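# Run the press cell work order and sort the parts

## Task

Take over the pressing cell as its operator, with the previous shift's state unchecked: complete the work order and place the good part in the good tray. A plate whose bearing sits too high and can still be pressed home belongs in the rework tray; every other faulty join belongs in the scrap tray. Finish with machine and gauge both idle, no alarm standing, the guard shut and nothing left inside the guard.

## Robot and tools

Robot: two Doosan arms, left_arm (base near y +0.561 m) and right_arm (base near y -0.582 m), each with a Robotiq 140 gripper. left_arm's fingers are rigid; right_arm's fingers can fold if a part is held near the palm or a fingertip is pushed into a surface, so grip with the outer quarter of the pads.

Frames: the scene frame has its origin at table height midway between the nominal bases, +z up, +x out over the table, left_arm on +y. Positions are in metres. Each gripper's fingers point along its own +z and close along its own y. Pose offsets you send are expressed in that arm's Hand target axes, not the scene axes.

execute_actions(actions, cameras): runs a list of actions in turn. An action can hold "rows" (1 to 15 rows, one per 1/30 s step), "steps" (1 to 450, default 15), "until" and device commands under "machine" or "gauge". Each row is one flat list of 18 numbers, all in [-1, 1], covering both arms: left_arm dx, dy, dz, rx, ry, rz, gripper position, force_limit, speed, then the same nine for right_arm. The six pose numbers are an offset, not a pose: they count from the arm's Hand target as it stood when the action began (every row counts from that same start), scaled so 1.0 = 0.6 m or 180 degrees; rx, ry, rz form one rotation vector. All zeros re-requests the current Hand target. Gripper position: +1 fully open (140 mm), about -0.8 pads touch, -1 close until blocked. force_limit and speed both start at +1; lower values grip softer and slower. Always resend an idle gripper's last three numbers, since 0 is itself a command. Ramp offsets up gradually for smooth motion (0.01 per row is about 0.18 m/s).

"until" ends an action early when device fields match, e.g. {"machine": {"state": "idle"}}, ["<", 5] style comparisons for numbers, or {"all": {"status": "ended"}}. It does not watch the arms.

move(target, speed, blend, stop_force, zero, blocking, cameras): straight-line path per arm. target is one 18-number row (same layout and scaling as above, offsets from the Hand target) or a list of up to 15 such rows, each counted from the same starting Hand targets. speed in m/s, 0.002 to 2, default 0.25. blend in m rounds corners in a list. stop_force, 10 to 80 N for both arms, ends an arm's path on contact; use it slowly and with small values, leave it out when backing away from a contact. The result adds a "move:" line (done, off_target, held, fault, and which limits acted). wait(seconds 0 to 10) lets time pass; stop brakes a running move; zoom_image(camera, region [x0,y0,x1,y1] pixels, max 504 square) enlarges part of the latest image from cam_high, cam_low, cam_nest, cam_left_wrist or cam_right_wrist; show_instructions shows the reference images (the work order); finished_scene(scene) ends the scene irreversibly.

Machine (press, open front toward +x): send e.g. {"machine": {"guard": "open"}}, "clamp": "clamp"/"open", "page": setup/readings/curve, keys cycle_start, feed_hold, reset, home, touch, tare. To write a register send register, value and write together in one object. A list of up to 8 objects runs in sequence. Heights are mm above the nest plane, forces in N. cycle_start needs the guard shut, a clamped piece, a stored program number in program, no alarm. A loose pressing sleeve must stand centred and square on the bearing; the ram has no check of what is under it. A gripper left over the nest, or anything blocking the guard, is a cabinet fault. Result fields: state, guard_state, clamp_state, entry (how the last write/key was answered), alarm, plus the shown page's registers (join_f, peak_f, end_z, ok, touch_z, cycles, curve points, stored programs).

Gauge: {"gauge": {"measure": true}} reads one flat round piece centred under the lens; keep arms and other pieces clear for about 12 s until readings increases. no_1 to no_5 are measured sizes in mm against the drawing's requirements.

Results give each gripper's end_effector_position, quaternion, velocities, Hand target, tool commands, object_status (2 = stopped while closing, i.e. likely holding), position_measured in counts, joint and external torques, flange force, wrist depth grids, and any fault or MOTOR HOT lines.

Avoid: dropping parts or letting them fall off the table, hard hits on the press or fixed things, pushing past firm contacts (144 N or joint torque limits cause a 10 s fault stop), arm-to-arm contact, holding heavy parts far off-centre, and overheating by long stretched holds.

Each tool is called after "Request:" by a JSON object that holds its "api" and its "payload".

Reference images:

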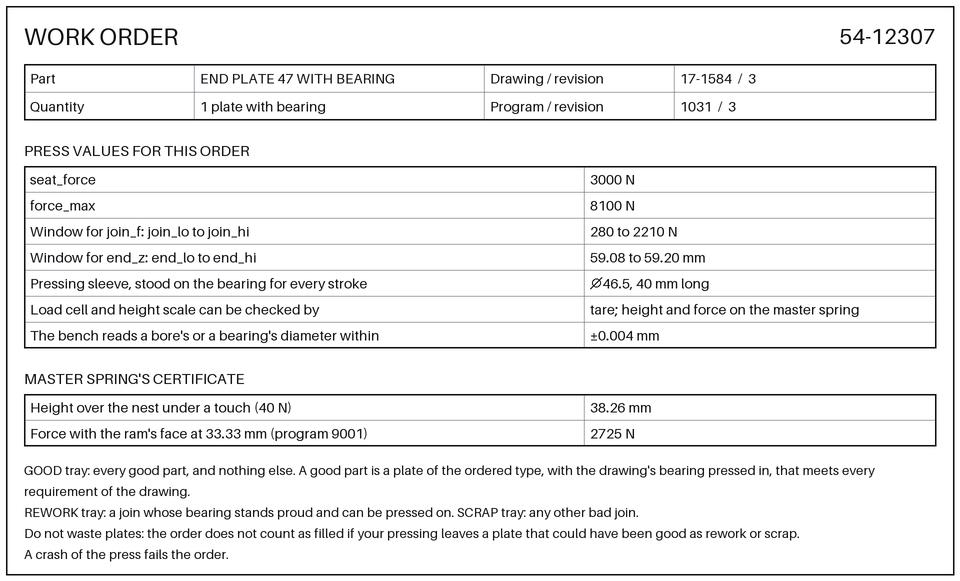

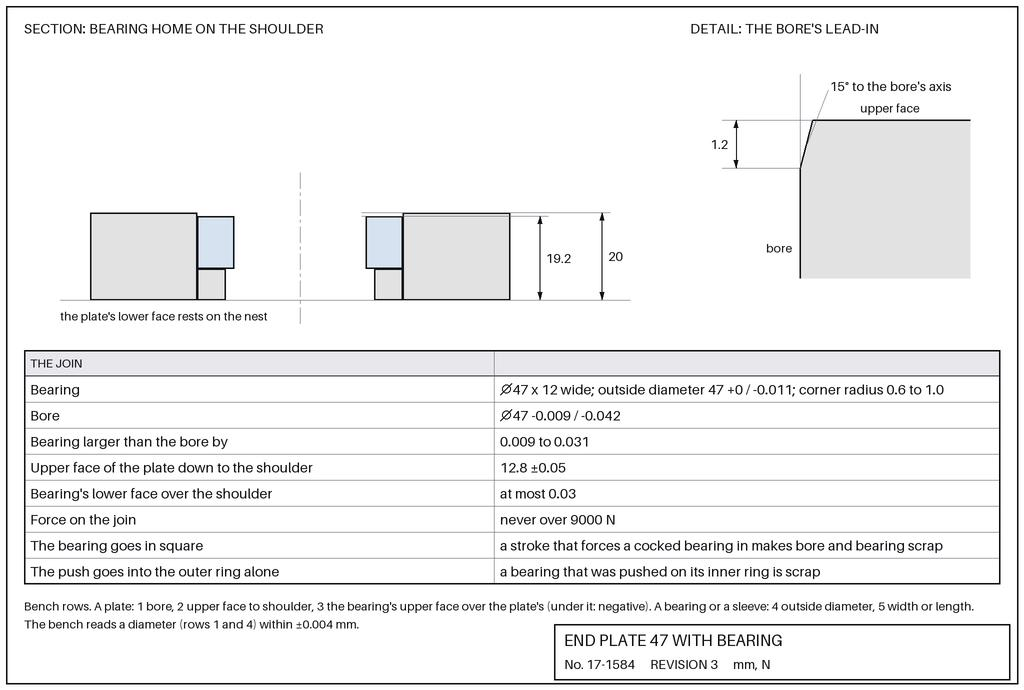

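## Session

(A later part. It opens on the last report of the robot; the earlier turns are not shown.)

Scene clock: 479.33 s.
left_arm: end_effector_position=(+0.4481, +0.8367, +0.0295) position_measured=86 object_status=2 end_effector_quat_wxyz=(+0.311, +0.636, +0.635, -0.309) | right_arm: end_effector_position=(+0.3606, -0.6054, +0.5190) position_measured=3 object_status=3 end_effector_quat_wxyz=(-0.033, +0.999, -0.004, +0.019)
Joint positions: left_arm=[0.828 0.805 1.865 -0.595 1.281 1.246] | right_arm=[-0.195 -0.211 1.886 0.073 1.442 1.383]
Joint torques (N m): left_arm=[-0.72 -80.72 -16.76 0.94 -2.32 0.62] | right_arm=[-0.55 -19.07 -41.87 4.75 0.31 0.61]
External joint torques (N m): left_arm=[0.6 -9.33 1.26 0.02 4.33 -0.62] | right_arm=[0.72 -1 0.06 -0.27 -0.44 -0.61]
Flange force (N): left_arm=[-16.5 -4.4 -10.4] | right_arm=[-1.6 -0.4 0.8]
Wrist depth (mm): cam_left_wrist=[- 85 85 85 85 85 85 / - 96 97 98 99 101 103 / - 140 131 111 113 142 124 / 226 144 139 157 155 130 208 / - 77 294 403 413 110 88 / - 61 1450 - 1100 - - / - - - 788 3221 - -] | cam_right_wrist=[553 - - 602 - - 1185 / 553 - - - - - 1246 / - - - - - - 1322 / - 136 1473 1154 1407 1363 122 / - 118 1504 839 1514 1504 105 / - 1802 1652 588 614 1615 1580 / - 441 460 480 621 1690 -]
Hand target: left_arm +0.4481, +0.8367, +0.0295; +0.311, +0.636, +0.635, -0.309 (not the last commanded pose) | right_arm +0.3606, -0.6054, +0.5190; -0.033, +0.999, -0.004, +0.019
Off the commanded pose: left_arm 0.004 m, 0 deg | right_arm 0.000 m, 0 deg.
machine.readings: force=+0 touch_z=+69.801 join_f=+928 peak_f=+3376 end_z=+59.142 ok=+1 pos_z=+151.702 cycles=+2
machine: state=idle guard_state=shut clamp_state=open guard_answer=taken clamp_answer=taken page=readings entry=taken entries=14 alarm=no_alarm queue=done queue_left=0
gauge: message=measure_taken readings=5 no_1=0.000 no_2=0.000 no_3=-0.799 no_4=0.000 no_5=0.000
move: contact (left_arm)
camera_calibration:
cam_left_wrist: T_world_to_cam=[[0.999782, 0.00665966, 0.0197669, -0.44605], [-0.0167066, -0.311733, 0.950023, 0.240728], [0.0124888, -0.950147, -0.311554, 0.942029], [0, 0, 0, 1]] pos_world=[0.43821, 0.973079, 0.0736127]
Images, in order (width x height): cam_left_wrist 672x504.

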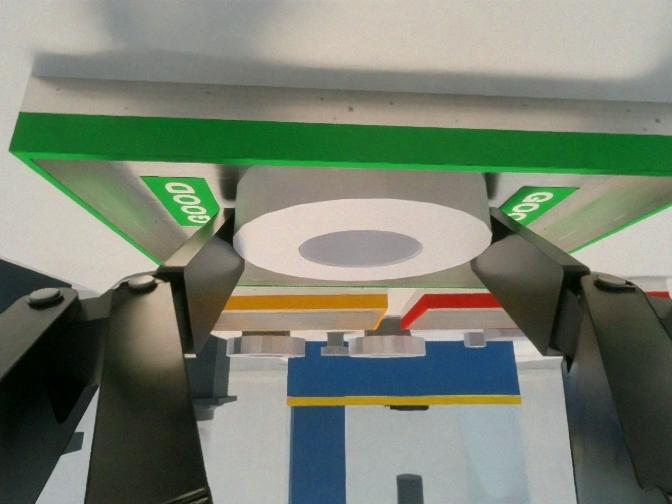

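Request:
{"api": "execute_actions", "payload": {"actions": [{"rows":[[0,0,0,0,0,0,0.45,0,-1,0,0,0,0,0,0,1,1,1]],"steps":30}], "cameras": ["cam_left_wrist"]}}

Request:
{"api": "move", "payload": {"target": [[-0.05,0,-0.12,0,0,0,0.45,0,-1,0,0,0,0,0,0,1,1,1],[-0.25,0,-0.2,0,0,0,0.45,0,-1,0,0,0,0,0,0,1,1,1]], "speed": [0.06,0.2], "blend": [0.03,0], "cameras": ["cam_left_wrist","cam_high","cam_nest"]}}

Request:
{"api": "zoom_image", "payload": {"camera": "cam_high", "region": [460, 90, 620, 210]}}

Scene clock: 480.73 s.
left_arm: end_effector_position=(+0.4481, +0.8367, +0.0295) position_measured=72 object_status=3 end_effector_quat_wxyz=(+0.311, +0.636, +0.635, -0.309) | right_arm: end_effector_position=(+0.3606, -0.6054, +0.5190) position_measured=3 object_status=3 end_effector_quat_wxyz=(-0.033, +0.999, -0.004, +0.019)
Joint positions: left_arm=[0.828 0.805 1.865 -0.595 1.281 1.246] | right_arm=[-0.195 -0.211 1.886 0.073 1.442 1.383]
Joint torques (N m): left_arm=[1.03 -89.06 -16.42 0.94 2.13 -0.06] | right_arm=[-0.6 -19.46 -41.85 4.76 0.3 0.66]
External joint torques (N m): left_arm=[-1.19 -1.32 0.9 0.02 -0.12 0.06] | right_arm=[0.55 -0.54 0.02 -0.29 -0.43 -0.66]
Flange force (N): left_arm=[-3.7 -0.8 1.5] | right_arm=[-0.8 0.2 0.8]
Wrist depth (mm): cam_left_wrist=[- 84 85 85 85 85 85 / - 95 97 98 99 101 102 / - 139 126 110 113 141 124 / 226 110 151 157 155 135 207 / - 82 420 402 403 117 88 / - 61 3269 777 1184 - 78 / - - 3532 768 2920 - -] | cam_right_wrist=[- 572 - - - - 1185 / 536 - - - - - 1253 / - - - - - - 1322 / - 136 1435 1389 1444 - 122 / - 1494 1547 - 1504 1389 105 / - 1569 1665 585 1580 1525 1547 / - 443 452 478 577 1817 -]
Hand target: left_arm +0.4481, +0.8367, +0.0295; +0.311, +0.636, +0.635, -0.309 | right_arm +0.3606, -0.6054, +0.5190; -0.033, +0.999, -0.004, +0.019
Off the commanded pose: left_arm 0.000 m, 0 deg | right_arm 0.000 m, 0 deg.
machine.readings: force=+0 touch_z=+69.801 join_f=+928 peak_f=+3376 end_z=+59.142 ok=+1 pos_z=+151.702 cycles=+2
machine: state=idle guard_state=shut clamp_state=open guard_answer=taken clamp_answer=taken page=readings entry=taken entries=14 alarm=no_alarm queue=done queue_left=0
gauge: message=measure_taken readings=5 no_1=0.000 no_2=0.000 no_3=-0.799 no_4=0.000 no_5=0.000
camera_calibration:
cam_left_wrist: T_world_to_cam=[[0.999782, 0.00665959, 0.0197671, -0.44605], [-0.0167064, -0.311761, 0.950014, 0.240756], [0.0124893, -0.950137, -0.311582, 0.942022], [0, 0, 0, 1]] pos_world=[0.43821, 0.973079, 0.0736127]
Images, in order (width x height): cam_left_wrist 672x504.

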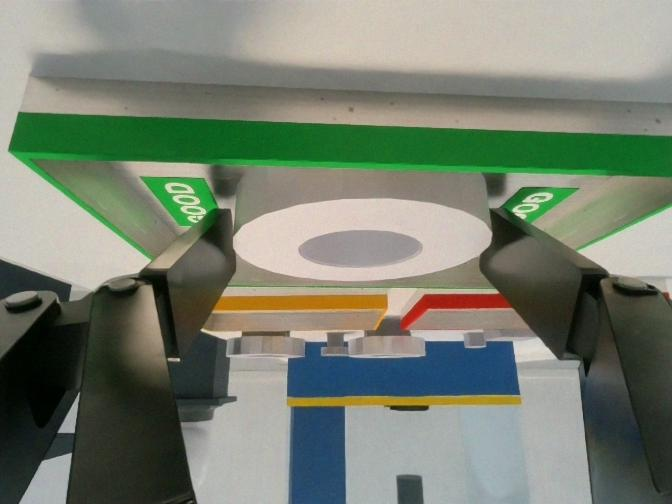

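Scene clock: 483.07 s.
left_arm: end_effector_position=(+0.4475, +0.8391, +0.2214) position_measured=72 object_status=3 end_effector_quat_wxyz=(+0.311, +0.636, +0.635, -0.309) | right_arm: end_effector_position=(+0.3606, -0.6054, +0.5190) position_measured=3 object_status=3 end_effector_quat_wxyz=(-0.033, +0.999, -0.004, +0.019)
Joint positions: left_arm=[0.831 0.542 1.846 -0.566 1.518 1.09] | right_arm=[-0.195 -0.211 1.886 0.073 1.442 1.383]
Joint torques (N m): left_arm=[1.22 -74.29 -26.97 1.5 1.96 -0.08] | right_arm=[-0.51 -19.42 -41.81 4.76 0.31 0.63]
External joint torques (N m): left_arm=[-1.38 -4.61 1.38 -0.01 -0.08 0.08] | right_arm=[0.43 -0.52 0.12 -0.3 -0.43 -0.64]
Flange force (N): left_arm=[-8.6 -3.9 3.0] | right_arm=[-1.0 0.4 0.9]
Wrist depth (mm): cam_left_wrist=[429 317 318 318 319 310 322 / - 402 397 399 401 402 405 / - 2086 512 477 487 482 520 / 464 110 151 627 777 135 695 / - 82 1531 1112 1147 117 88 / - 64 1203 833 3369 - 78 / - - - 799 846 - -] | cam_right_wrist=[- - - - - - 1185 / 562 663 - - - - 1232 / 706 - - 663 - 1253 1330 / - 136 1435 1346 1363 1372 121 / - 1514 1603 - 1514 1464 105 / - 1627 623 594 594 1665 1558 / - 446 476 487 640 1665 1677]
Hand target: left_arm +0.4475, +0.8392, +0.2215; +0.311, +0.636, +0.635, -0.309 | right_arm +0.3606, -0.6054, +0.5190; -0.033, +0.999, -0.004, +0.019
Off the commanded pose: left_arm 0.000 m, 0 deg | right_arm 0.000 m, 0 deg.
machine.readings: force=+0 touch_z=+69.801 join_f=+928 peak_f=+3376 end_z=+59.142 ok=+1 pos_z=+151.702 cycles=+2
machine: state=idle guard_state=shut clamp_state=open guard_answer=taken clamp_answer=taken page=readings entry=taken entries=14 alarm=no_alarm queue=done queue_left=0
gauge: message=measure_taken readings=5 no_1=0.000 no_2=0.000 no_3=-0.799 no_4=0.000 no_5=0.000
move: done
camera_calibration:
cam_left_wrist: T_world_to_cam=[[0.999785, 0.00659669, 0.0196408, -0.449168], [-0.0166076, -0.311641, 0.950055, 0.0589197], [0.0123881, -0.950177, -0.311464, 1.00419], [0, 0, 0, 1]] pos_world=[0.43761, 0.975479, 0.265613]
Images, in order (width x height): cam_high 672x504, cam_nest 672x504, cam_left_wrist 672x504.

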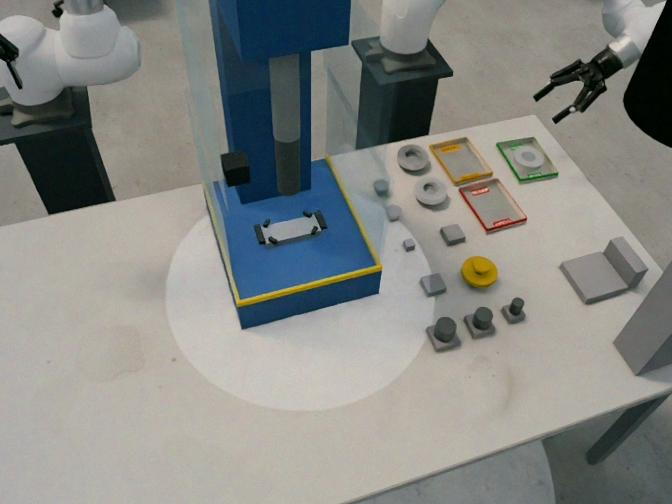

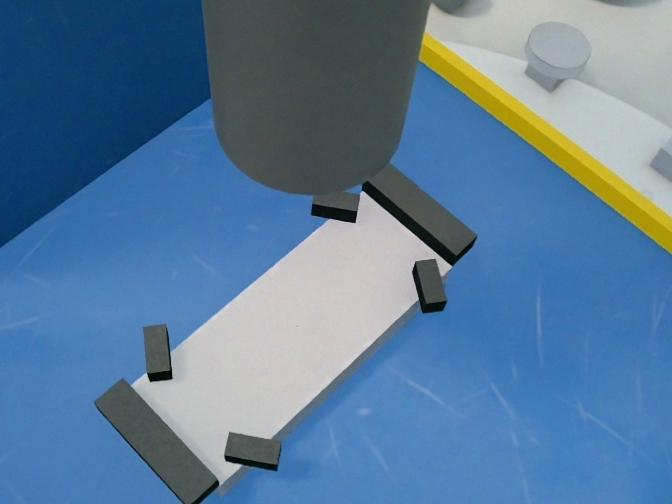

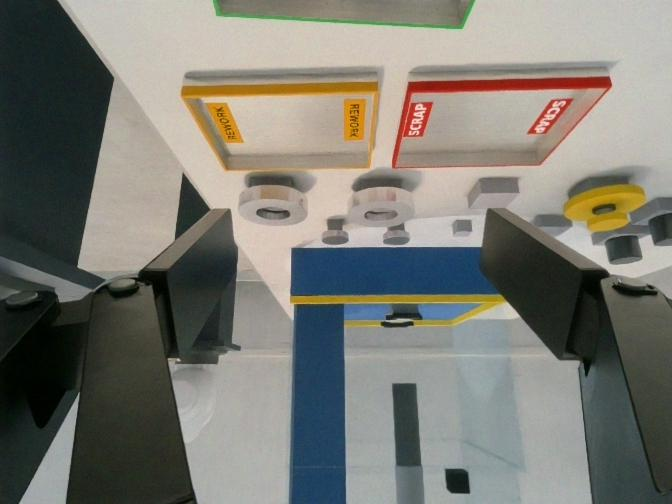

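Scaled by 3.150 from the camera's 672x504 image, which has a finer 960x720 frame.

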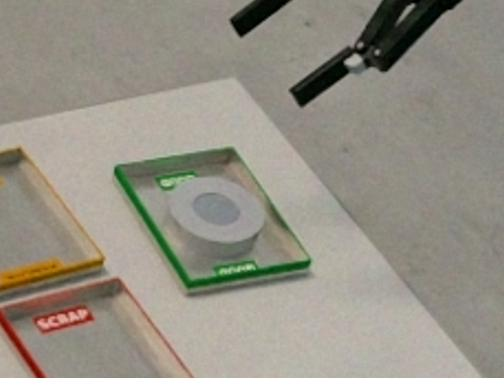

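Request:
{"api": "finished_scene", "payload": {"scene": 1}}

The scene is finished: the task was done.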